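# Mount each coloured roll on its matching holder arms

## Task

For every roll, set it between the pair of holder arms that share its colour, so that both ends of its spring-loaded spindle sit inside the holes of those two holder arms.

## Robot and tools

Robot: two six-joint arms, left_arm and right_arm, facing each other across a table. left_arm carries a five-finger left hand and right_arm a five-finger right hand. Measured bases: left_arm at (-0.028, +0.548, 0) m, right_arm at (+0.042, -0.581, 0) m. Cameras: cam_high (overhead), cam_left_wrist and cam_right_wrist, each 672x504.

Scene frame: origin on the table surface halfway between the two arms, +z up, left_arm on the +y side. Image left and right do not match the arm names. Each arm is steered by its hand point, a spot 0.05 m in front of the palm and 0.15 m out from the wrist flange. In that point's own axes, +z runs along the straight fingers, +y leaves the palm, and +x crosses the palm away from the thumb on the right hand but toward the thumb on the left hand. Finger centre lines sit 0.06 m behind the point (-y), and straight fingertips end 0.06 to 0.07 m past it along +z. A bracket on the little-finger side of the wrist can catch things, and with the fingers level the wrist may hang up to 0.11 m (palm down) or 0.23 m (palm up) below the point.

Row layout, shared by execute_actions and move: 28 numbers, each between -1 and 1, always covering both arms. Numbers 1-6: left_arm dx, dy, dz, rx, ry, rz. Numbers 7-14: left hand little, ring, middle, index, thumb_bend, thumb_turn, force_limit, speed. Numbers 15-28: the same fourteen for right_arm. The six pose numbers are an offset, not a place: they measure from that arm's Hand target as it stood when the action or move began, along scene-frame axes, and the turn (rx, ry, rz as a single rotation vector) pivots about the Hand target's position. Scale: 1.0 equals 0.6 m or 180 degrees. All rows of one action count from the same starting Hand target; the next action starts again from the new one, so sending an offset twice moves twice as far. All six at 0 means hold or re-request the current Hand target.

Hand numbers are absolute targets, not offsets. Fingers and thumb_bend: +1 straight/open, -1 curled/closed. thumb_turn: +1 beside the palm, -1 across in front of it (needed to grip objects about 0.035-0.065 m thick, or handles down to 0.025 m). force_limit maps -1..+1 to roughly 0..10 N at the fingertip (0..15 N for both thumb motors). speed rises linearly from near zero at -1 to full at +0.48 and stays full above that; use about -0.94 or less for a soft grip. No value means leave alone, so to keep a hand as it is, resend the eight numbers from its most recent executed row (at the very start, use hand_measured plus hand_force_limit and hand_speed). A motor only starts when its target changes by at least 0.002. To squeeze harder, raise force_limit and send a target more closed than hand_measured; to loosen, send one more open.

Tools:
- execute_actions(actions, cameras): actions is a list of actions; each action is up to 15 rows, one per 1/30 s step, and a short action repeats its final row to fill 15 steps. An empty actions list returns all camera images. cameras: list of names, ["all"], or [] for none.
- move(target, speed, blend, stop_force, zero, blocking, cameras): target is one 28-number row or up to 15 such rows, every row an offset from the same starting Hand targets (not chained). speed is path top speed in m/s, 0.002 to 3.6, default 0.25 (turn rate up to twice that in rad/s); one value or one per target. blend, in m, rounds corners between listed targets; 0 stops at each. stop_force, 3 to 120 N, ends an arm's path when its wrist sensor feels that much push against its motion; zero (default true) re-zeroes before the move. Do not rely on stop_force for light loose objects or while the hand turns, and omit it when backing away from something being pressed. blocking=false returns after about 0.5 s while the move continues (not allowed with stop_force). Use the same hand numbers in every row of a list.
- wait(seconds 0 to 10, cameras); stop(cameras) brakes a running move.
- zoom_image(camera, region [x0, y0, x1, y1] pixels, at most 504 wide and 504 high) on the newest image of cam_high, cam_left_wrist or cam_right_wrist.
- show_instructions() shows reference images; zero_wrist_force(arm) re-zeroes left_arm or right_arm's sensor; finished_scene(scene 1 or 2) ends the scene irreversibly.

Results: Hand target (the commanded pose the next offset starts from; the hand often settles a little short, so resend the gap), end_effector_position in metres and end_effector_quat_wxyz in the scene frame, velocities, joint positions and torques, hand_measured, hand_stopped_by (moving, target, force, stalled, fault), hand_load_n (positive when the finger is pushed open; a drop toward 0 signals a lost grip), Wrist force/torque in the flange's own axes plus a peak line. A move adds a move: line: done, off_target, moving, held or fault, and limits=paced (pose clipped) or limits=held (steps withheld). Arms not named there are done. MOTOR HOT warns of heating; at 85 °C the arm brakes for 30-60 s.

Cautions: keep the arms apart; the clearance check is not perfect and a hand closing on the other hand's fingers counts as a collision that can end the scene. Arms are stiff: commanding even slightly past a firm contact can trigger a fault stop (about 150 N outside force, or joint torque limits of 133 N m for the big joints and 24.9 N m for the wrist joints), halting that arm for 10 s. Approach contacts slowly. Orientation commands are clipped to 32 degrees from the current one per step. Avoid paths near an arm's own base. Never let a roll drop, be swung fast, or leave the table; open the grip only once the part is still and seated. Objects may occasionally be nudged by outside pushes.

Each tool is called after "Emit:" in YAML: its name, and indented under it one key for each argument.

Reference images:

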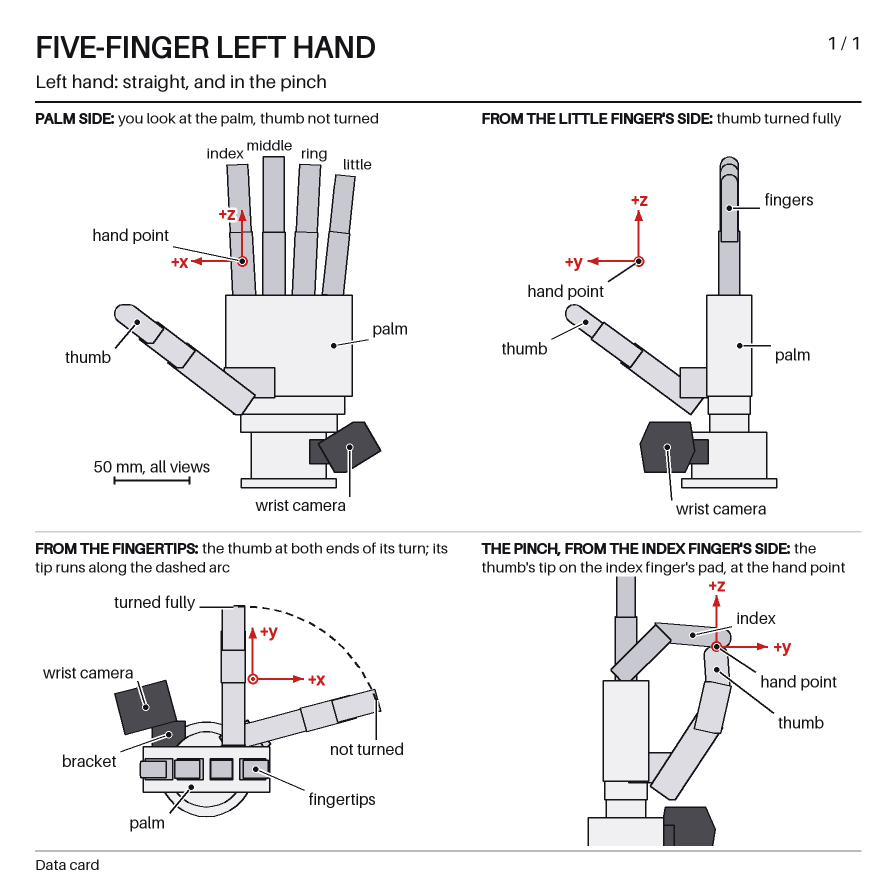

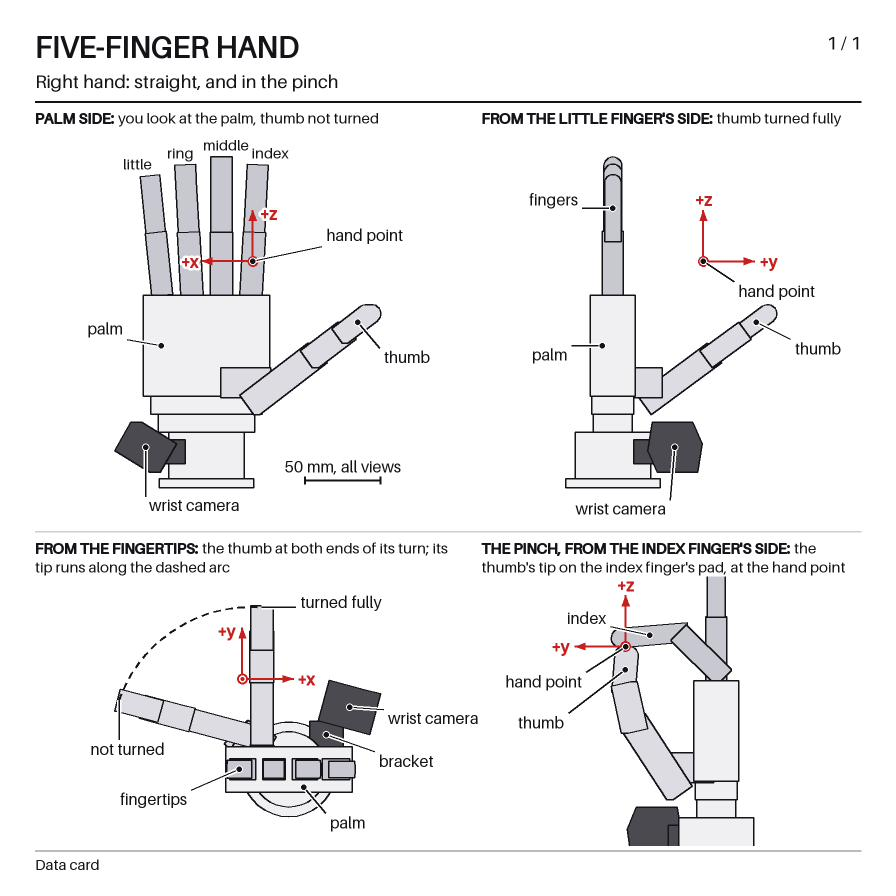

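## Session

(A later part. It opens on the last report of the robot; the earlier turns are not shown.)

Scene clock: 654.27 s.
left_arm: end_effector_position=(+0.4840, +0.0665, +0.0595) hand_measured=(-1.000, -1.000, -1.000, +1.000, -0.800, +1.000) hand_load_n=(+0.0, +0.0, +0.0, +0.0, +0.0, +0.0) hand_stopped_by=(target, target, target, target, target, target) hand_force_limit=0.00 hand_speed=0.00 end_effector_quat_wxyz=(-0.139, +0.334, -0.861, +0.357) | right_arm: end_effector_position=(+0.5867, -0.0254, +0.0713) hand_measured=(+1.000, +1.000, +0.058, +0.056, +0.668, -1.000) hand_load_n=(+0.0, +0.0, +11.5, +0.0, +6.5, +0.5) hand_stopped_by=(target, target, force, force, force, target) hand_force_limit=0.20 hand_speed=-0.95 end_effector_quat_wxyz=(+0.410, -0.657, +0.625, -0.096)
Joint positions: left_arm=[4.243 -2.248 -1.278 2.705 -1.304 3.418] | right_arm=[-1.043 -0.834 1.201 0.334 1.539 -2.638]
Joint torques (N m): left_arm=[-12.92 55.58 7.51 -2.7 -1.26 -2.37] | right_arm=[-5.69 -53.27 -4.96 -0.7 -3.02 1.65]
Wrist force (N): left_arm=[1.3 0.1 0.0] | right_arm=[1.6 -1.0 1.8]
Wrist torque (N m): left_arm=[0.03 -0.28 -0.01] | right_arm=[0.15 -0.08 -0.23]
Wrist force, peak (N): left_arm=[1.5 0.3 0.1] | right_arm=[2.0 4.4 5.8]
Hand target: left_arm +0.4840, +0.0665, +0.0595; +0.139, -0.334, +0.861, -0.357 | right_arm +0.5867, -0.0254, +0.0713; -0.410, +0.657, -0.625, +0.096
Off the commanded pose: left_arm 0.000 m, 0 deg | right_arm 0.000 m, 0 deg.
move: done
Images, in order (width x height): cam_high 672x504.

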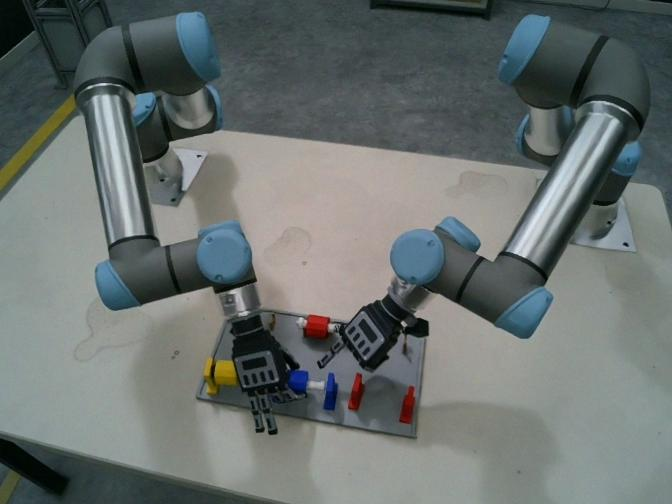

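Emit:
move:
  target: [0,0,0,0,0,0,-1,-1,-1,1,-0.8,1,0,0,0,0,0.0017,0.0167,0,0,1,1,-0.35,-0.35,-0.15,-1,0.2,-0.95]
  speed: 0.02
  cameras: ["cam_high"]

Emit:
zoom_image:
  camera: "cam_high"
  region: [300, 360, 345, 395]

Scene clock: 656.10 s.
left_arm: end_effector_position=(+0.4840, +0.0665, +0.0595) hand_measured=(-1.000, -1.000, -1.000, +1.000, -0.800, +1.000) hand_load_n=(+0.0, +0.0, +0.0, +0.0, +0.0, +0.0) hand_stopped_by=(target, target, target, target, target, target) hand_force_limit=0.00 hand_speed=0.00 end_effector_quat_wxyz=(-0.139, +0.334, -0.861, +0.357) | right_arm: end_effector_position=(+0.5867, -0.0254, +0.0723) hand_measured=(+1.000, +1.000, +0.058, +0.056, +0.668, -1.000) hand_load_n=(+0.0, +0.0, +11.0, +0.0, +7.0, +0.5) hand_stopped_by=(target, target, force, force, force, target) hand_force_limit=0.20 hand_speed=-0.95 end_effector_quat_wxyz=(+0.427, -0.646, +0.628, -0.080)
Joint positions: left_arm=[4.243 -2.248 -1.278 2.705 -1.304 3.418] | right_arm=[-1.058 -0.85 1.243 0.28 1.499 -2.612]
Joint torques (N m): left_arm=[-12.21 55.83 6.93 -2.44 -1.19 -2.46] | right_arm=[-5.23 -53.13 -7.6 -1.09 -3.62 1.47]
Wrist force (N): left_arm=[1.4 -0.1 0.1] | right_arm=[4.8 0.0 2.5]
Wrist torque (N m): left_arm=[-0.01 -0.27 0.00] | right_arm=[0.23 -0.02 -0.26]
Wrist force, peak (N): left_arm=[1.5 0.3 0.3] | right_arm=[4.9 0.0 2.9]
Hand target: left_arm +0.4840, +0.0665, +0.0595; +0.139, -0.334, +0.861, -0.357 | right_arm +0.5867, -0.0254, +0.0723; -0.428, +0.646, -0.628, +0.080
Off the commanded pose: left_arm 0.000 m, 0 deg | right_arm 0.000 m, 0 deg.
move: done
Images, in order (width x height): cam_high 672x504.

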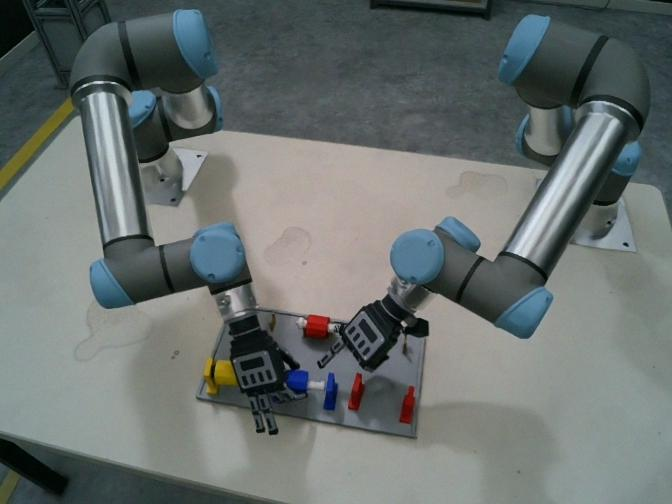

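Scaled by 11.200 from the camera's 672x504 image, which has a finer 960x720 frame.

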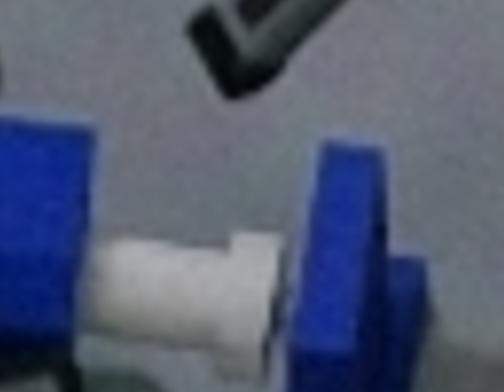

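Emit:
move:
  target: [0,0,0,0,0,0,-1,-1,-1,1,-0.8,1,0,0,0,0,0,0,0,0,1,1,0.2,0.2,0.8,-1,0.2,-0.7]
  cameras: ["cam_high","cam_right_wrist"]

Emit:
zoom_image:
  camera: "cam_high"
  region: [300, 360, 345, 395]

Scene clock: 658.17 s.
left_arm: end_effector_position=(+0.4840, +0.0665, +0.0595) hand_measured=(-1.000, -1.000, -1.000, +1.000, -0.800, +1.000) hand_load_n=(+0.0, +0.0, +0.0, +0.0, +0.0, +0.0) hand_stopped_by=(target, target, target, target, target, target) hand_force_limit=0.00 hand_speed=0.00 end_effector_quat_wxyz=(-0.139, +0.334, -0.861, +0.357) | right_arm: end_effector_position=(+0.5867, -0.0254, +0.0723) hand_measured=(+1.000, +1.000, +0.200, +0.200, +0.800, -1.000) hand_load_n=(+0.0, +0.0, +0.0, +0.0, +0.0, +0.0) hand_stopped_by=(target, target, target, target, target, target) hand_force_limit=0.20 hand_speed=-0.70 end_effector_quat_wxyz=(+0.428, -0.646, +0.628, -0.080)
Joint positions: left_arm=[4.243 -2.248 -1.278 2.705 -1.304 3.418] | right_arm=[-1.058 -0.851 1.244 0.28 1.499 -2.612]
Joint torques (N m): left_arm=[-13.01 56.11 7.45 -2.47 -1.15 -2.39] | right_arm=[-4.08 -48.16 -5.13 -0.71 1.87 0.68]
Wrist force (N): left_arm=[1.4 0.2 0.2] | right_arm=[-0.3 1.0 0.3]
Wrist torque (N m): left_arm=[0.02 -0.28 0.00] | right_arm=[0.20 -0.07 -0.23]
Wrist force, peak (N): left_arm=[1.5 0.2 0.1] | right_arm=[5.3 -0.3 2.7]
Hand target: left_arm +0.4840, +0.0665, +0.0595; +0.139, -0.334, +0.861, -0.357 | right_arm +0.5867, -0.0254, +0.0723; -0.428, +0.646, -0.628, +0.080
Off the commanded pose: left_arm 0.000 m, 0 deg | right_arm 0.000 m, 0 deg.
move: done
Images, in order (width x height): cam_high 672x504, cam_right_wrist 672x504.

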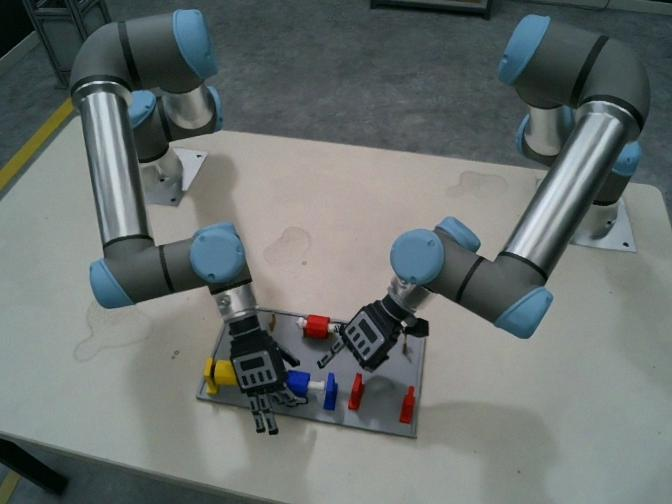

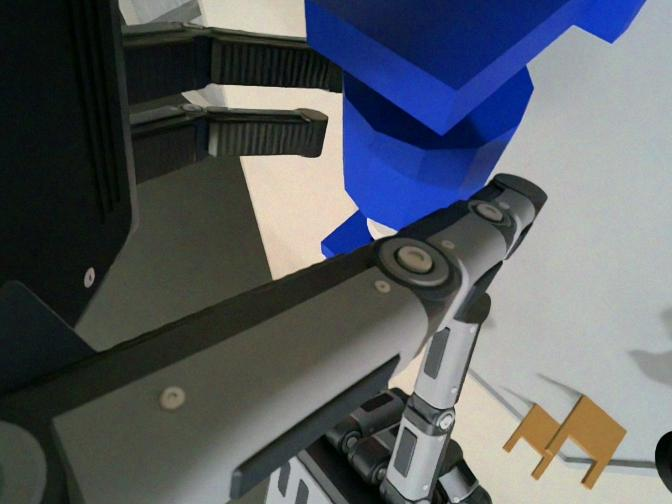

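Scaled by 11.200 from the camera's 672x504 image, which has a finer 960x720 frame.

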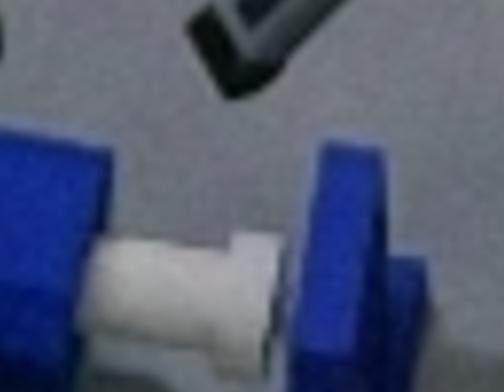

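Emit:
move:
  target: [0,0,0,0,0,0,-1,-1,-1,1,-0.8,1,0,0,0,0,0,0,0,0,1,1,0.9,0.9,1.0,-1,0.2,-0.7]

Emit:
move:
  target:
    - [-0.02,0.0,0.03,0,0,0,-1,-1,-1,1,-0.8,1,0,-0.0312,-0.0227,0.0318,0,0,0,1,1,0.9,0.9,1.0,-1,0.2,-0.7]
    - [-0.02,0.06,0.06,0,0,0,-1,-1,-1,1,-0.8,1,0,-0.0624,-0.0455,0.0636,0,0,0,1,1,0.9,0.9,1.0,-1,0.2,-0.7]
    - [-0.02,0.12,0.12,0,0,0,-1,-1,-1,1,-0.8,1,0,-0.1,-0.0755,0.18,0,0,0,1,1,0.9,0.9,1.0,-1,0.2,-0.7]
  speed: 0.05
  stop_force: 5
  cameras: ["cam_high","cam_right_wrist"]

Emit:
zoom_image:
  camera: "cam_high"
  region: [270, 350, 350, 410]

Scene clock: 659.57 s.
left_arm: end_effector_position=(+0.4840, +0.0665, +0.0595) hand_measured=(-1.000, -1.000, -1.000, +1.000, -0.800, +1.000) hand_load_n=(+0.0, +0.0, +0.0, +0.0, +0.0, +0.0) hand_stopped_by=(target, target, target, target, target, target) hand_force_limit=0.00 hand_speed=0.00 end_effector_quat_wxyz=(-0.139, +0.334, -0.861, +0.357) | right_arm: end_effector_position=(+0.5867, -0.0254, +0.0723) hand_measured=(+1.000, +1.000, +0.900, +0.900, +1.000, -1.000) hand_load_n=(+0.0, +0.0, +0.0, +0.0, +0.0, +0.0) hand_stopped_by=(target, target, target, target, target, target) hand_force_limit=0.20 hand_speed=-0.70 end_effector_quat_wxyz=(+0.428, -0.646, +0.628, -0.080)
Joint positions: left_arm=[4.243 -2.248 -1.278 2.705 -1.304 3.418] | right_arm=[-1.058 -0.851 1.244 0.28 1.499 -2.612]
Joint torques (N m): left_arm=[-13.58 56.72 7.28 -2.48 -1.21 -2.44] | right_arm=[-6.04 -39.72 -7.29 0.39 2.13 -0.51]
Wrist force (N): left_arm=[1.2 0.2 0.2] | right_arm=[-0.2 0.8 0.2]
Wrist torque (N m): left_arm=[0.04 -0.25 -0.02] | right_arm=[0.15 -0.08 -0.23]
Wrist force, peak (N): left_arm=[1.5 0.0 0.2] | right_arm=[-0.1 1.3 0.5]
Hand target: left_arm +0.4840, +0.0665, +0.0595; +0.139, -0.334, +0.861, -0.357 | right_arm +0.5867, -0.0254, +0.0723; -0.428, +0.646, -0.628, +0.080
Off the commanded pose: left_arm 0.000 m, 0 deg | right_arm 0.000 m, 0 deg.
move: done


Scaled by 6.300 from the camera's 672x504 image, which has a finer 960x720 frame.
This view is cut from an older image: the scene may have changed since it was taken.

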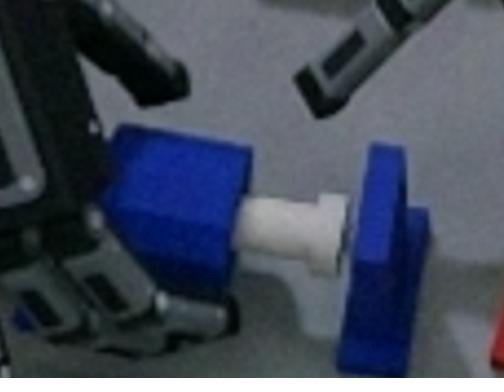

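Emit:
move:
  target:
    - [-0.02,0.0,0.03,0,0,0,-1,-1,-1,1,-0.8,1,0,0,-0.0312,-0.0227,0.0318,0,0,0,1,1,0.9,0.9,1.0,-1,0.2,-0.7]
    - [-0.02,0.06,0.06,0,0,0,-1,-1,-1,1,-0.8,1,0,0,-0.0624,-0.0455,0.0636,0,0,0,1,1,0.9,0.9,1.0,-1,0.2,-0.7]
    - [-0.02,0.12,0.12,0,0,0,-1,-1,-1,1,-0.8,1,0,0,-0.1,-0.0755,0.18,0,0,0,1,1,0.9,0.9,1.0,-1,0.2,-0.7]
  speed: 0.05
  stop_force: 5
  cameras: ["cam_high","cam_right_wrist"]

Emit:
zoom_image:
  camera: "cam_high"
  region: [270, 350, 350, 410]

Scene clock: 663.87 s.
left_arm: end_effector_position=(+0.4720, +0.1385, +0.1315) hand_measured=(-1.000, -1.000, -1.000, +1.000, -0.800, +1.000) hand_load_n=(+0.0, +0.0, +0.0, +0.0, +0.0, +0.0) hand_stopped_by=(target, target, target, target, target, target) hand_force_limit=0.00 hand_speed=0.00 end_effector_quat_wxyz=(-0.139, +0.334, -0.861, +0.357) | right_arm: end_effector_position=(+0.5267, -0.0707, +0.1803) hand_measured=(+1.000, +1.000, +0.900, +0.900, +1.000, -1.000) hand_load_n=(+0.0, +0.0, +0.0, +0.0, +0.0, +0.0) hand_stopped_by=(target, target, target, target, target, target) hand_force_limit=0.20 hand_speed=-0.70 end_effector_quat_wxyz=(+0.428, -0.646, +0.628, -0.080)
Joint positions: left_arm=[4.36 -2.071 -1.378 2.601 -1.226 3.509] | right_arm=[-1.076 -1.114 1.383 0.405 1.485 -2.623]
Joint torques (N m): left_arm=[13.44 50.92 6.42 -2.73 1.71 2.55] | right_arm=[-8.1 -44.16 -34.91 1.68 -2.48 -1.61]
Wrist force (N): left_arm=[1.4 0.1 0.1] | right_arm=[-0.2 0.3 0.4]
Wrist torque (N m): left_arm=[0.04 -0.26 -0.19] | right_arm=[0.05 -0.09 -0.04]
Wrist force, peak (N): left_arm=[1.6 0.3 0.2] | right_arm=[-0.2 0.8 0.9]
Hand target: left_arm +0.4720, +0.1385, +0.1315; +0.139, -0.334, +0.861, -0.357 | right_arm +0.5267, -0.0707, +0.1803; -0.428, +0.646, -0.628, +0.080
Off the commanded pose: left_arm 0.000 m, 0 deg | right_arm 0.000 m, 0 deg.
move: done
Images, in order (width x height): cam_high 672x504, cam_right_wrist 672x504.

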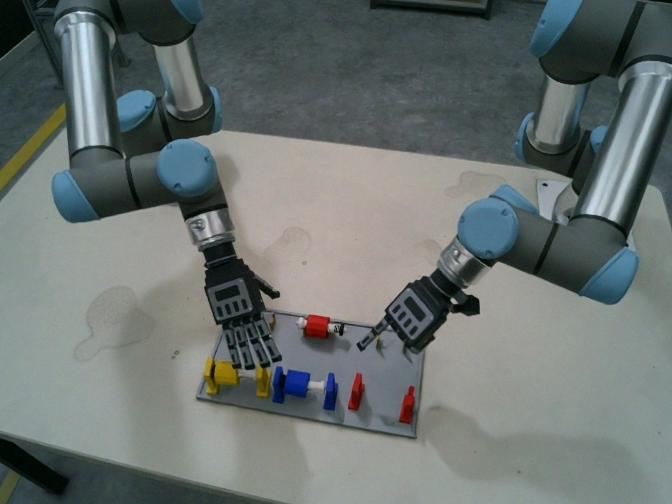

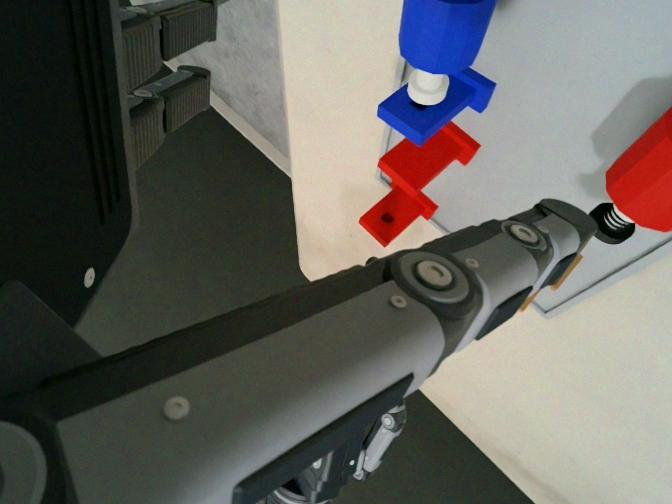

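Scaled by 6.300 from the camera's 672x504 image, which has a finer 960x720 frame.

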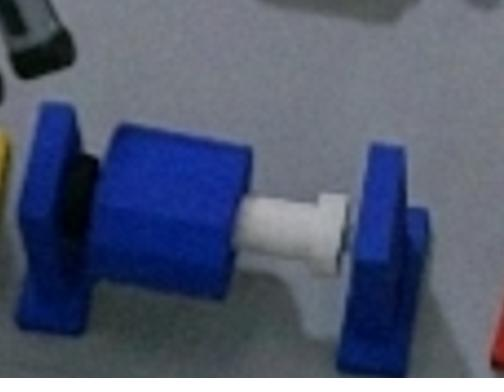

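Emit:
zoom_image:
  camera: "cam_right_wrist"
  region: [370, 40, 510, 160]

Emit:
zoom_image:
  camera: "cam_high"
  region: [268, 362, 308, 402]

Scaled by 3.600 from the camera's 672x504 image, which has a finer 960x720 frame.

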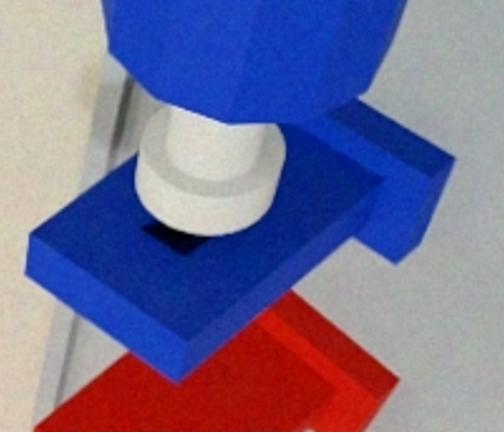

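Scaled by 12.600 from the camera's 672x504 image, which has a finer 960x720 frame.

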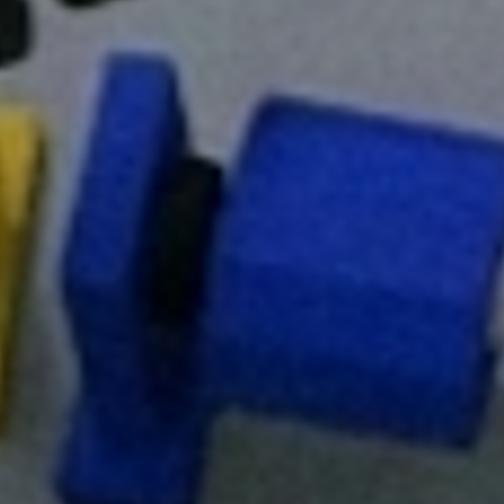

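Emit:
zoom_image:
  camera: "cam_high"
  region: [200, 348, 280, 408]

Emit:
zoom_image:
  camera: "cam_high"
  region: [268, 354, 348, 414]

Scaled by 6.300 from the camera's 672x504 image, which has a finer 960x720 frame.

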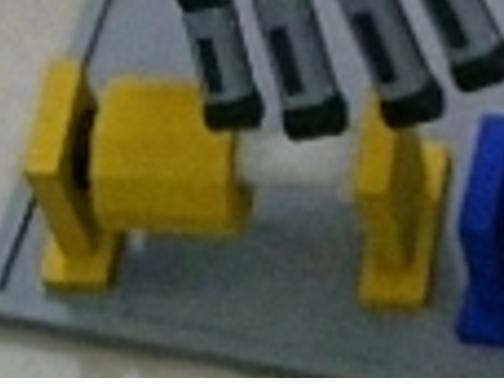

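Scaled by 6.300 from the camera's 672x504 image, which has a finer 960x720 frame.

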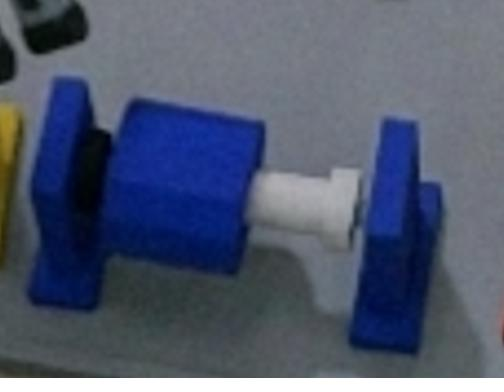

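Emit:
move:
  target: [0,0,0,0,0,0,-1,-1,-1,1,-0.8,1,0,0,-0.13,-0.15,0.12,0,0,0,1,1,0.9,0.9,1.0,-1,0.2,-0.7]
  speed: 0.15
  cameras: ["cam_high","cam_right_wrist"]

Emit:
zoom_image:
  camera: "cam_high"
  region: [195, 340, 355, 420]

Emit:
zoom_image:
  camera: "cam_high"
  region: [200, 348, 280, 408]

Scene clock: 668.70 s.
left_arm: end_effector_position=(+0.4720, +0.1385, +0.1315) hand_measured=(-1.000, -1.000, -1.000, +1.000, -0.800, +1.000) hand_load_n=(+0.0, +0.0, +0.0, +0.0, +0.0, +0.0) hand_stopped_by=(target, target, target, target, target, target) hand_force_limit=0.00 hand_speed=0.00 end_effector_quat_wxyz=(-0.139, +0.334, -0.861, +0.357) | right_arm: end_effector_position=(+0.4487, -0.1607, +0.2522) hand_measured=(+1.000, +1.000, +0.900, +0.900, +1.000, -1.000) hand_load_n=(+0.0, +0.0, -0.5, +0.0, +0.0, +0.0) hand_stopped_by=(target, target, target, target, target, target) hand_force_limit=0.20 hand_speed=-0.70 end_effector_quat_wxyz=(+0.428, -0.646, +0.628, -0.080)
Joint positions: left_arm=[4.36 -2.071 -1.378 2.601 -1.226 3.509] | right_arm=[-1.182 -1.436 1.622 0.496 1.402 -2.69]
Joint torques (N m): left_arm=[12.79 50.99 7.21 -2.77 1.64 2.54] | right_arm=[-9.79 -32.56 -5.05 1.54 -2.51 -1.39]
Wrist force (N): left_arm=[1.6 0.1 0.3] | right_arm=[-0.2 0.9 -0.1]
Wrist torque (N m): left_arm=[0.03 -0.29 -0.18] | right_arm=[0.22 -0.05 -0.05]
Wrist force, peak (N): left_arm=[1.7 0.2 0.3] | right_arm=[-0.7 0.6 1.1]
Hand target: left_arm +0.4720, +0.1385, +0.1315; +0.139, -0.334, +0.861, -0.357 | right_arm +0.4487, -0.1607, +0.2523; -0.428, +0.646, -0.628, +0.080
Off the commanded pose: left_arm 0.000 m, 0 deg | right_arm 0.000 m, 0 deg.
move: done
Images, in order (width x height): cam_high 672x504, cam_right_wrist 672x504.

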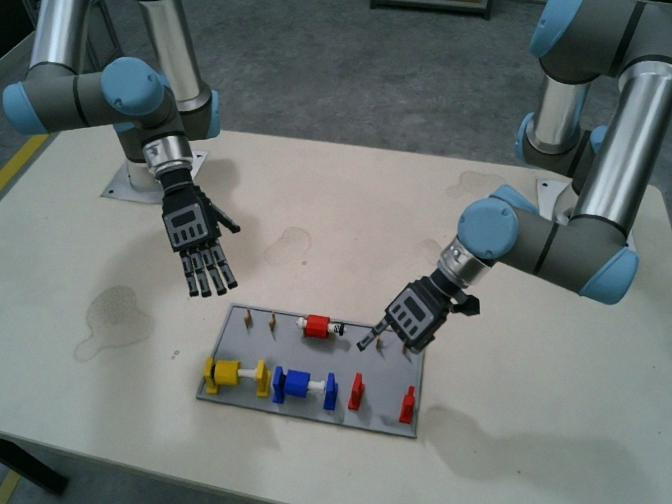

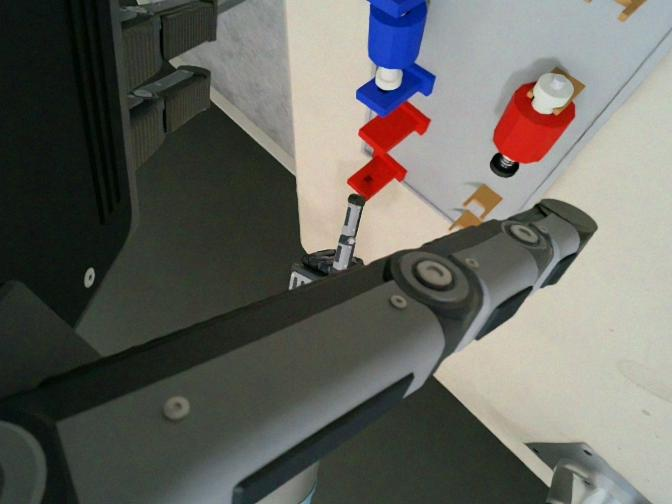

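Scaled by 3.150 from the camera's 672x504 image, which has a finer 960x720 frame.

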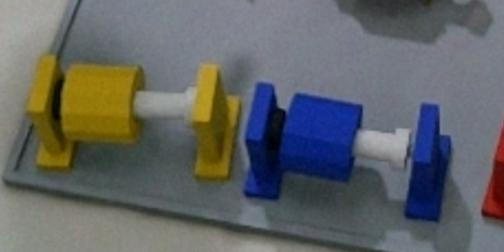

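Scaled by 6.300 from the camera's 672x504 image, which has a finer 960x720 frame.

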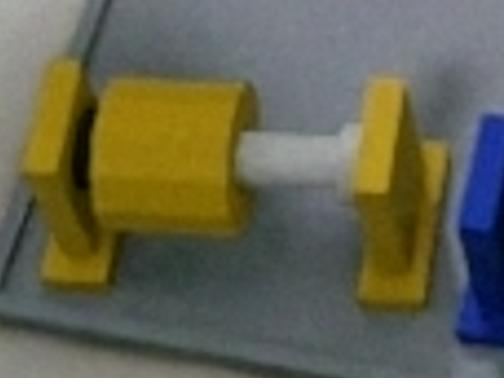

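Emit:
move:
  target: [-0.0367,-0.0642,0.03,0,0,0.2639,-1,-1,-1,1,-0.8,1,0,0,0,0,0,0,0,0,1,1,0.9,0.9,1.0,-1,0.2,-0.7]
  speed: 0.2
  cameras: ["cam_high","cam_left_wrist"]

Scene clock: 674.10 s.
left_arm: end_effector_position=(+0.4500, +0.1000, +0.1495) hand_measured=(-1.000, -1.000, -1.000, +1.000, -0.800, +1.000) hand_load_n=(-0.5, +0.0, +0.5, +0.0, +0.0, +0.0) hand_stopped_by=(target, target, target, target, target, target) hand_force_limit=0.00 hand_speed=0.00 end_effector_quat_wxyz=(-0.271, +0.653, -0.654, +0.271) | right_arm: end_effector_position=(+0.4487, -0.1607, +0.2523) hand_measured=(+1.000, +1.000, +0.900, +0.900, +1.000, -1.000) hand_load_n=(+0.0, +0.0, +0.0, +0.0, +0.0, +0.0) hand_stopped_by=(target, target, target, target, target, target) hand_force_limit=0.20 hand_speed=-0.70 end_effector_quat_wxyz=(+0.428, -0.646, +0.628, -0.080)
Joint positions: left_arm=[4.058 -2.117 -1.267 2.493 -2.003 2.665] | right_arm=[-1.182 -1.436 1.622 0.496 1.402 -2.69]
Joint torques (N m): left_arm=[-12.96 29.6 31.29 -3.02 -2.01 -2.49] | right_arm=[-9.14 -32.6 -7.28 1.65 -2.41 -1.84]
Wrist force (N): left_arm=[1.4 0.0 0.1] | right_arm=[-0.1 1.1 0.4]
Wrist torque (N m): left_arm=[0.03 -0.31 -0.02] | right_arm=[0.22 -0.08 -0.05]
Wrist force, peak (N): left_arm=[1.9 0.2 0.2] | right_arm=[-0.1 1.1 0.4]
Hand target: left_arm +0.4500, +0.1000, +0.1495; -0.271, +0.653, -0.653, +0.271 | right_arm +0.4487, -0.1607, +0.2523; -0.428, +0.646, -0.628, +0.080
Off the commanded pose: left_arm 0.000 m, 0 deg | right_arm 0.000 m, 0 deg.
move: done
Images, in order (width x height): cam_high 672x504, cam_left_wrist 672x504.

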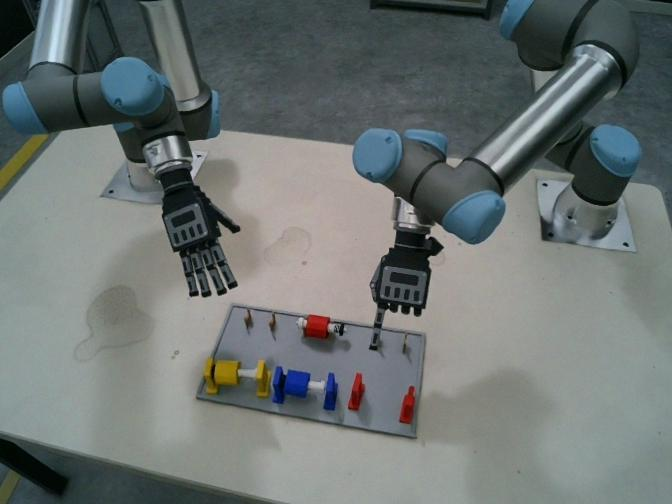

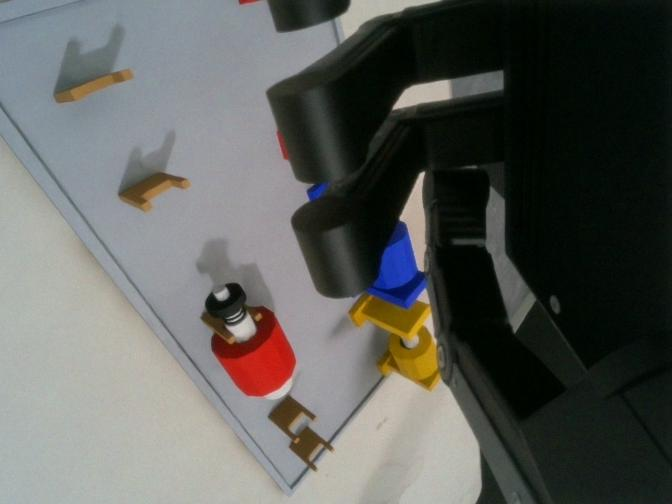

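Emit:
move:
  target:
    - [0.0283,-0.1165,-0.065,0,0,-0.0667,-1,-1,-1,1,-0.8,1,0,0,0,0,0,0,0,0,1,1,0.9,0.9,1.0,-1,0.2,-0.7]
    - [0.0283,-0.1165,-0.185,0,0,-0.0667,-1,-1,-1,1,-0.8,1,0,0,0,0,0,0,0,0,1,1,0.9,0.9,1.0,-1,0.2,-0.7]
  speed: 0.1
  cameras: ["cam_high","cam_left_wrist"]

Emit:
zoom_image:
  camera: "cam_high"
  region: [268, 334, 348, 404]

Scene clock: 677.73 s.
left_arm: end_effector_position=(+0.4670, +0.0301, +0.0387) hand_measured=(-1.000, -1.000, -1.000, +1.000, -0.800, +1.000) hand_load_n=(+0.0, +0.0, +0.5, +0.0, +0.0, +0.0) hand_stopped_by=(target, target, target, target, target, target) hand_force_limit=0.00 hand_speed=0.00 end_effector_quat_wxyz=(-0.241, +0.581, -0.718, +0.298) | right_arm: end_effector_position=(+0.4487, -0.1607, +0.2523) hand_measured=(+1.000, +1.000, +0.900, +0.900, +1.000, -1.000) hand_load_n=(+0.0, +0.0, +0.0, +0.0, +0.0, +0.0) hand_stopped_by=(target, target, target, target, target, target) hand_force_limit=0.20 hand_speed=-0.70 end_effector_quat_wxyz=(+0.428, -0.646, +0.628, -0.080)
Joint positions: left_arm=[4.026 -2.313 -1.224 2.699 -1.888 2.809] | right_arm=[-1.182 -1.436 1.622 0.496 1.402 -2.69]
Joint torques (N m): left_arm=[-9.31 36.68 6.53 0.34 1.04 2.56] | right_arm=[-8.7 -32.93 -6.17 1.4 -2.26 -1.62]
Wrist force (N): left_arm=[0.9 0.2 0.1] | right_arm=[-0.3 0.9 0.5]
Wrist torque (N m): left_arm=[-0.02 -0.27 -0.19] | right_arm=[0.19 -0.06 -0.05]
Wrist force, peak (N): left_arm=[1.6 0.0 0.2] | right_arm=[0.4 1.0 0.3]
Hand target: left_arm +0.4670, +0.0301, +0.0385; +0.241, -0.581, +0.718, -0.298 | right_arm +0.4487, -0.1607, +0.2523; -0.428, +0.646, -0.628, +0.080
Off the commanded pose: left_arm 0.000 m, 0 deg | right_arm 0.000 m, 0 deg.
move: done
Images, in order (width x height): cam_high 672x504, cam_left_wrist 672x504.

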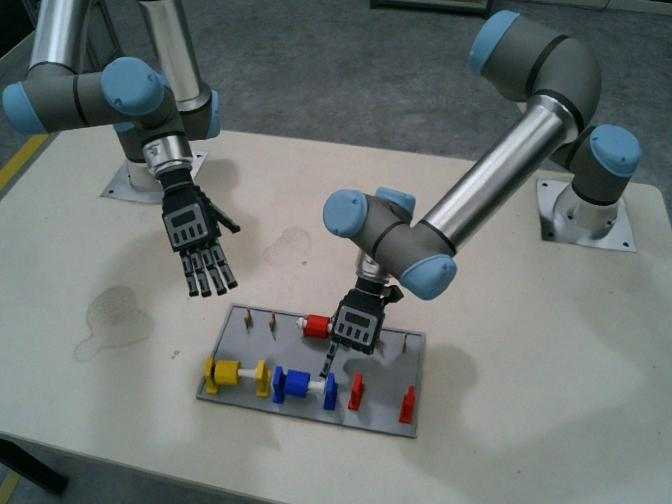

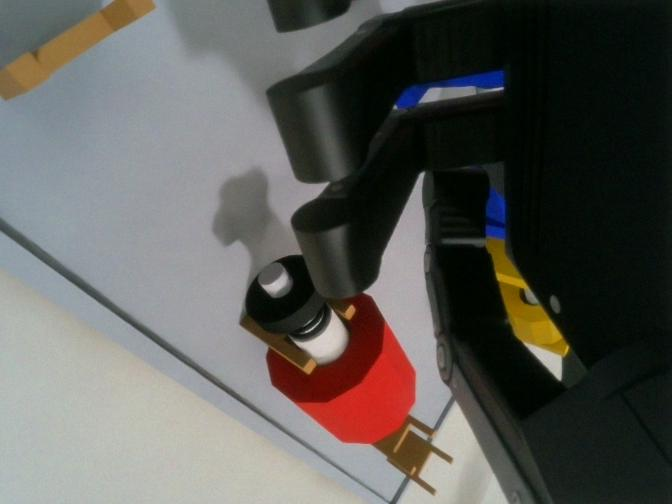

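Scaled by 6.300 from the camera's 672x504 image, which has a finer 960x720 frame.

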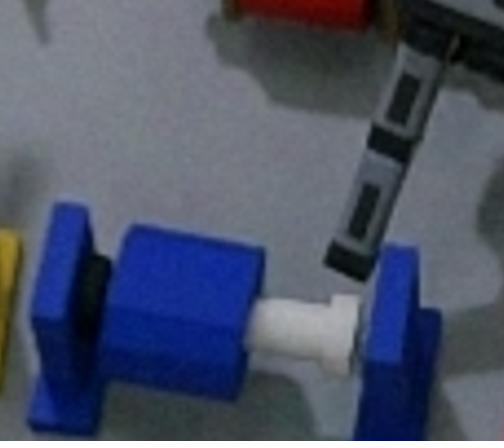

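Emit:
move:
  target: [0,0,-0.0158,0,0,0,-1,-1,-1,1,-0.8,1,0,0,0,0,0,0,0,0,1,1,0.9,0.9,1.0,-1,0.2,-0.7]
  speed: 0.02
  stop_force: 3
  cameras: ["cam_left_wrist"]

Emit:
move:
  target: [0.035,0,0,0,0,0,-1,-1,-1,1,-0.8,1,0,0,0,0,0,0,0,0,1,1,0.9,0.9,1.0,-1,0.2,-0.7]
  speed: 0.01
  stop_force: 3
  cameras: ["cam_high","cam_left_wrist"]

Emit:
zoom_image:
  camera: "cam_high"
  region: [300, 360, 345, 395]

Scene clock: 679.43 s.
left_arm: end_effector_position=(+0.4670, +0.0301, +0.0291) hand_measured=(-1.000, -1.000, -1.000, +1.000, -0.800, +1.000) hand_load_n=(+0.0, +0.0, +0.0, +0.0, +0.0, +0.0) hand_stopped_by=(target, target, target, target, target, target) hand_force_limit=0.00 hand_speed=0.00 end_effector_quat_wxyz=(-0.241, +0.581, -0.718, +0.298) | right_arm: end_effector_position=(+0.4487, -0.1607, +0.2523) hand_measured=(+1.000, +1.000, +0.900, +0.900, +1.000, -1.000) hand_load_n=(+0.0, +0.0, +0.0, +0.0, +0.0, +0.0) hand_stopped_by=(target, target, target, target, target, target) hand_force_limit=0.20 hand_speed=-0.70 end_effector_quat_wxyz=(+0.428, -0.646, +0.628, -0.080)
Joint positions: left_arm=[4.026 -2.322 -1.234 2.718 -1.888 2.809] | right_arm=[-1.182 -1.436 1.622 0.496 1.402 -2.69]
Joint torques (N m): left_arm=[-3.08 36.11 5.52 0.61 0.77 2.12] | right_arm=[-7.96 -33.3 -6.59 1.16 -2.48 -1.34]
Wrist force (N): left_arm=[0.9 0.2 0.2] | right_arm=[-0.2 0.6 0.3]
Wrist torque (N m): left_arm=[-0.02 -0.27 -0.19] | right_arm=[0.15 -0.06 -0.06]
Wrist force, peak (N): left_arm=[1.1 0.2 0.1] | right_arm=[-0.5 1.0 0.3]
Hand target: left_arm +0.4670, +0.0301, +0.0291; +0.241, -0.581, +0.718, -0.298 | right_arm +0.4487, -0.1607, +0.2523; -0.428, +0.646, -0.628, +0.080
Off the commanded pose: left_arm 0.000 m, 0 deg | right_arm 0.000 m, 0 deg.
move: done
Images, in order (width x height): cam_left_wrist 672x504.

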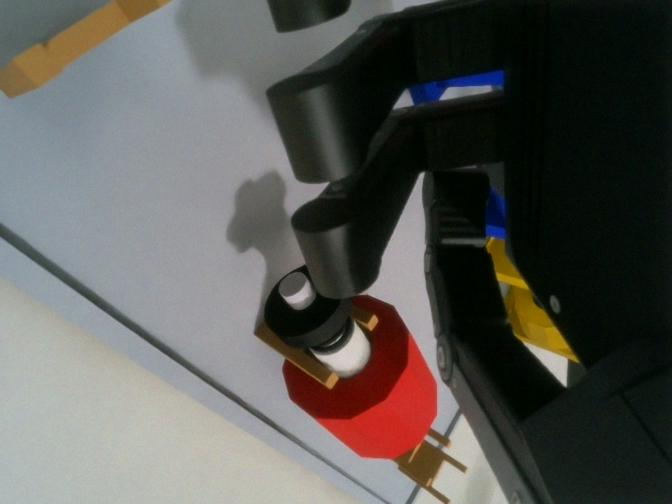

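Scene clock: 682.53 s.
left_arm: end_effector_position=(+0.4854, +0.0301, +0.0290) hand_measured=(-1.000, -1.000, -1.000, +1.000, -0.800, +1.000) hand_load_n=(+0.0, +0.0, +0.5, -2.0, +0.0, +0.0) hand_stopped_by=(target, target, target, target, target, target) hand_force_limit=0.00 hand_speed=0.00 end_effector_quat_wxyz=(-0.241, +0.581, -0.718, +0.298) | right_arm: end_effector_position=(+0.4487, -0.1607, +0.2523) hand_measured=(+1.000, +1.000, +0.900, +0.900, +1.000, -1.000) hand_load_n=(+0.0, +0.0, +0.0, +0.0, +0.0, -0.5) hand_stopped_by=(target, target, target, target, target, target) hand_force_limit=0.20 hand_speed=-0.70 end_effector_quat_wxyz=(+0.428, -0.646, +0.628, -0.080)
Joint positions: left_arm=[4.045 -2.349 -1.184 2.7 -1.875 2.824] | right_arm=[-1.182 -1.436 1.622 0.496 1.402 -2.69]
Joint torques (N m): left_arm=[-12.96 60.95 7.55 1.27 -1.78 -2.48] | right_arm=[-7.03 -32.49 -6.58 0.98 -2.23 -1.63]
Wrist force (N): left_arm=[0.7 1.7 0.8] | right_arm=[-0.3 0.8 0.2]
Wrist torque (N m): left_arm=[-0.08 -0.25 -0.20] | right_arm=[0.18 -0.05 -0.06]
Wrist force, peak (N): left_arm=[1.1 3.5 -1.1] | right_arm=[-0.4 1.1 0.3]
Hand target: left_arm +0.4854, +0.0301, +0.0290; +0.241, -0.581, +0.718, -0.298 (not the last commanded pose) | right_arm +0.4487, -0.1607, +0.2523; -0.428, +0.646, -0.628, +0.080
Off the commanded pose: left_arm 0.003 m, 0 deg | right_arm 0.000 m, 0 deg.
move: contact (left_arm)
Images, in order (width x height): cam_high 672x504, cam_left_wrist 672x504.

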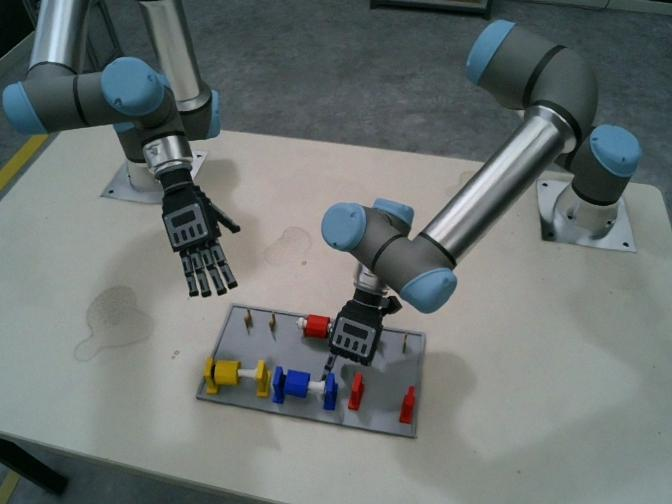

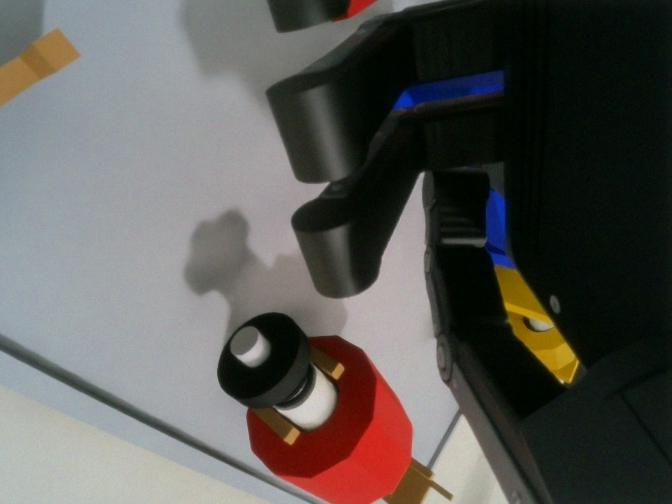

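Scaled by 11.200 from the camera's 672x504 image, which has a finer 960x720 frame.

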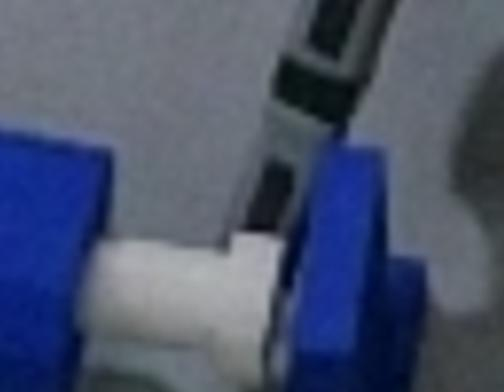

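Emit:
move:
  target: [0,0,0.004,0,0,0,-1,-1,-1,1,-0.8,1,0,0,0,0,0,0,0,0,1,1,0.9,0.9,1.0,-1,0.2,-0.7]
  speed: 0.006
  stop_force: 8
  cameras: ["cam_high"]

Emit:
zoom_image:
  camera: "cam_high"
  region: [300, 360, 345, 395]

Scene clock: 684.10 s.
left_arm: end_effector_position=(+0.4854, +0.0301, +0.0314) hand_measured=(-1.000, -1.000, -1.000, +1.000, -0.800, +1.000) hand_load_n=(+0.0, +0.0, +0.0, -4.0, +0.0, +0.0) hand_stopped_by=(target, target, target, target, target, target) hand_force_limit=0.00 hand_speed=0.00 end_effector_quat_wxyz=(-0.241, +0.581, -0.718, +0.298) | right_arm: end_effector_position=(+0.4487, -0.1607, +0.2523) hand_measured=(+1.000, +1.000, +0.900, +0.900, +1.000, -1.000) hand_load_n=(+0.0, +0.0, -0.5, +0.0, +0.0, +0.0) hand_stopped_by=(target, target, target, target, target, target) hand_force_limit=0.20 hand_speed=-0.70 end_effector_quat_wxyz=(+0.428, -0.646, +0.628, -0.080)
Joint positions: left_arm=[4.045 -2.347 -1.182 2.696 -1.875 2.824] | right_arm=[-1.182 -1.436 1.622 0.496 1.402 -2.69]
Joint torques (N m): left_arm=[-10.55 61.76 33.43 -1.88 -0.71 -2.35] | right_arm=[-9.28 -30.86 -7.29 0.71 -2.57 -1.38]
Wrist force (N): left_arm=[0.0 3.5 0.4] | right_arm=[-0.2 0.8 0.2]
Wrist torque (N m): left_arm=[-0.09 -0.27 -0.26] | right_arm=[0.20 -0.07 -0.05]
Wrist force, peak (N): left_arm=[0.3 3.6 0.6] | right_arm=[-0.3 1.1 0.5]
Hand target: left_arm +0.4854, +0.0301, +0.0314; +0.241, -0.581, +0.718, -0.298 | right_arm +0.4487, -0.1607, +0.2523; -0.428, +0.646, -0.628, +0.080
Off the commanded pose: left_arm 0.000 m, 0 deg | right_arm 0.000 m, 0 deg.
move: done
Images, in order (width x height): cam_high 672x504.

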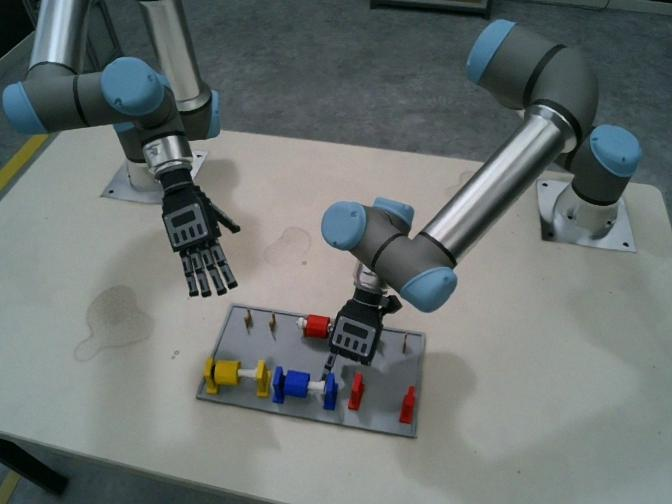

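Scaled by 11.200 from the camera's 672x504 image, which has a finer 960x720 frame.

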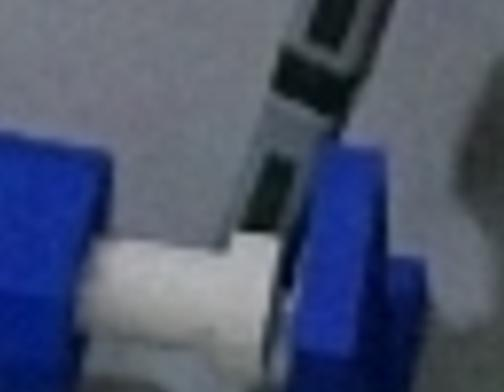

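Emit:
move:
  target: [0,0,0.004,0,0,0,-1,-1,-1,1,-0.8,1,0,0,0,0,0,0,0,0,1,1,0.9,0.9,1.0,-1,0.2,-0.7]
  speed: 0.006
  stop_force: 8
  cameras: ["cam_high"]

Emit:
zoom_image:
  camera: "cam_high"
  region: [300, 360, 345, 395]

Scene clock: 685.60 s.
left_arm: end_effector_position=(+0.4854, +0.0301, +0.0338) hand_measured=(-1.000, -1.000, -1.000, +1.000, -0.800, +1.000) hand_load_n=(+0.0, +0.0, +0.5, -5.0, +0.5, +0.0) hand_stopped_by=(target, target, target, target, target, target) hand_force_limit=0.00 hand_speed=0.00 end_effector_quat_wxyz=(-0.241, +0.581, -0.718, +0.298) | right_arm: end_effector_position=(+0.4487, -0.1607, +0.2523) hand_measured=(+1.000, +1.000, +0.900, +0.900, +1.000, -1.000) hand_load_n=(+0.0, +0.5, +0.0, +0.0, +0.0, +0.0) hand_stopped_by=(target, target, target, target, target, target) hand_force_limit=0.20 hand_speed=-0.70 end_effector_quat_wxyz=(+0.428, -0.646, +0.628, -0.080)
Joint positions: left_arm=[4.045 -2.344 -1.179 2.691 -1.875 2.824] | right_arm=[-1.182 -1.436 1.622 0.496 1.402 -2.69]
Joint torques (N m): left_arm=[-7.04 62.55 33.97 -1.91 0.1 -2.53] | right_arm=[-6.63 -30.98 -8.13 0.91 -2.29 -1.67]
Wrist force (N): left_arm=[0.9 4.1 1.7] | right_arm=[-0.3 0.8 0.4]
Wrist torque (N m): left_arm=[-0.21 -0.25 -0.20] | right_arm=[0.17 -0.06 -0.06]
Wrist force, peak (N): left_arm=[1.6 4.4 1.7] | right_arm=[-0.3 0.9 0.5]
Hand target: left_arm +0.4854, +0.0301, +0.0338; +0.241, -0.581, +0.718, -0.298 | right_arm +0.4487, -0.1607, +0.2523; -0.428, +0.646, -0.628, +0.080
Off the commanded pose: left_arm 0.000 m, 0 deg | right_arm 0.000 m, 0 deg.
move: done
Images, in order (width x height): cam_high 672x504.

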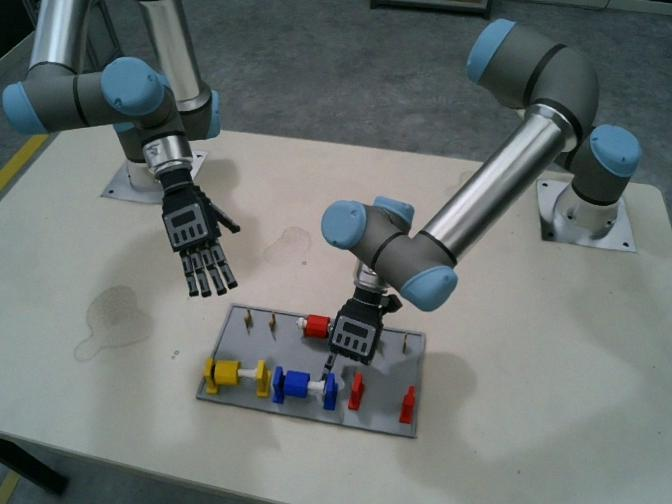

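Scaled by 11.200 from the camera's 672x504 image, which has a finer 960x720 frame.

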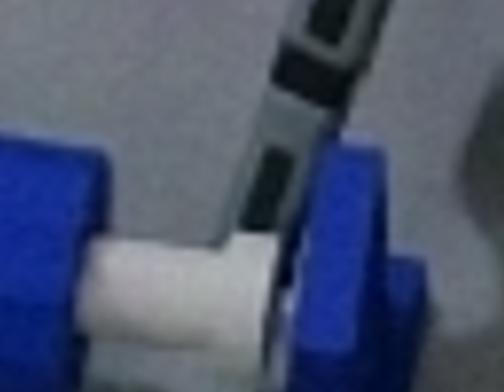

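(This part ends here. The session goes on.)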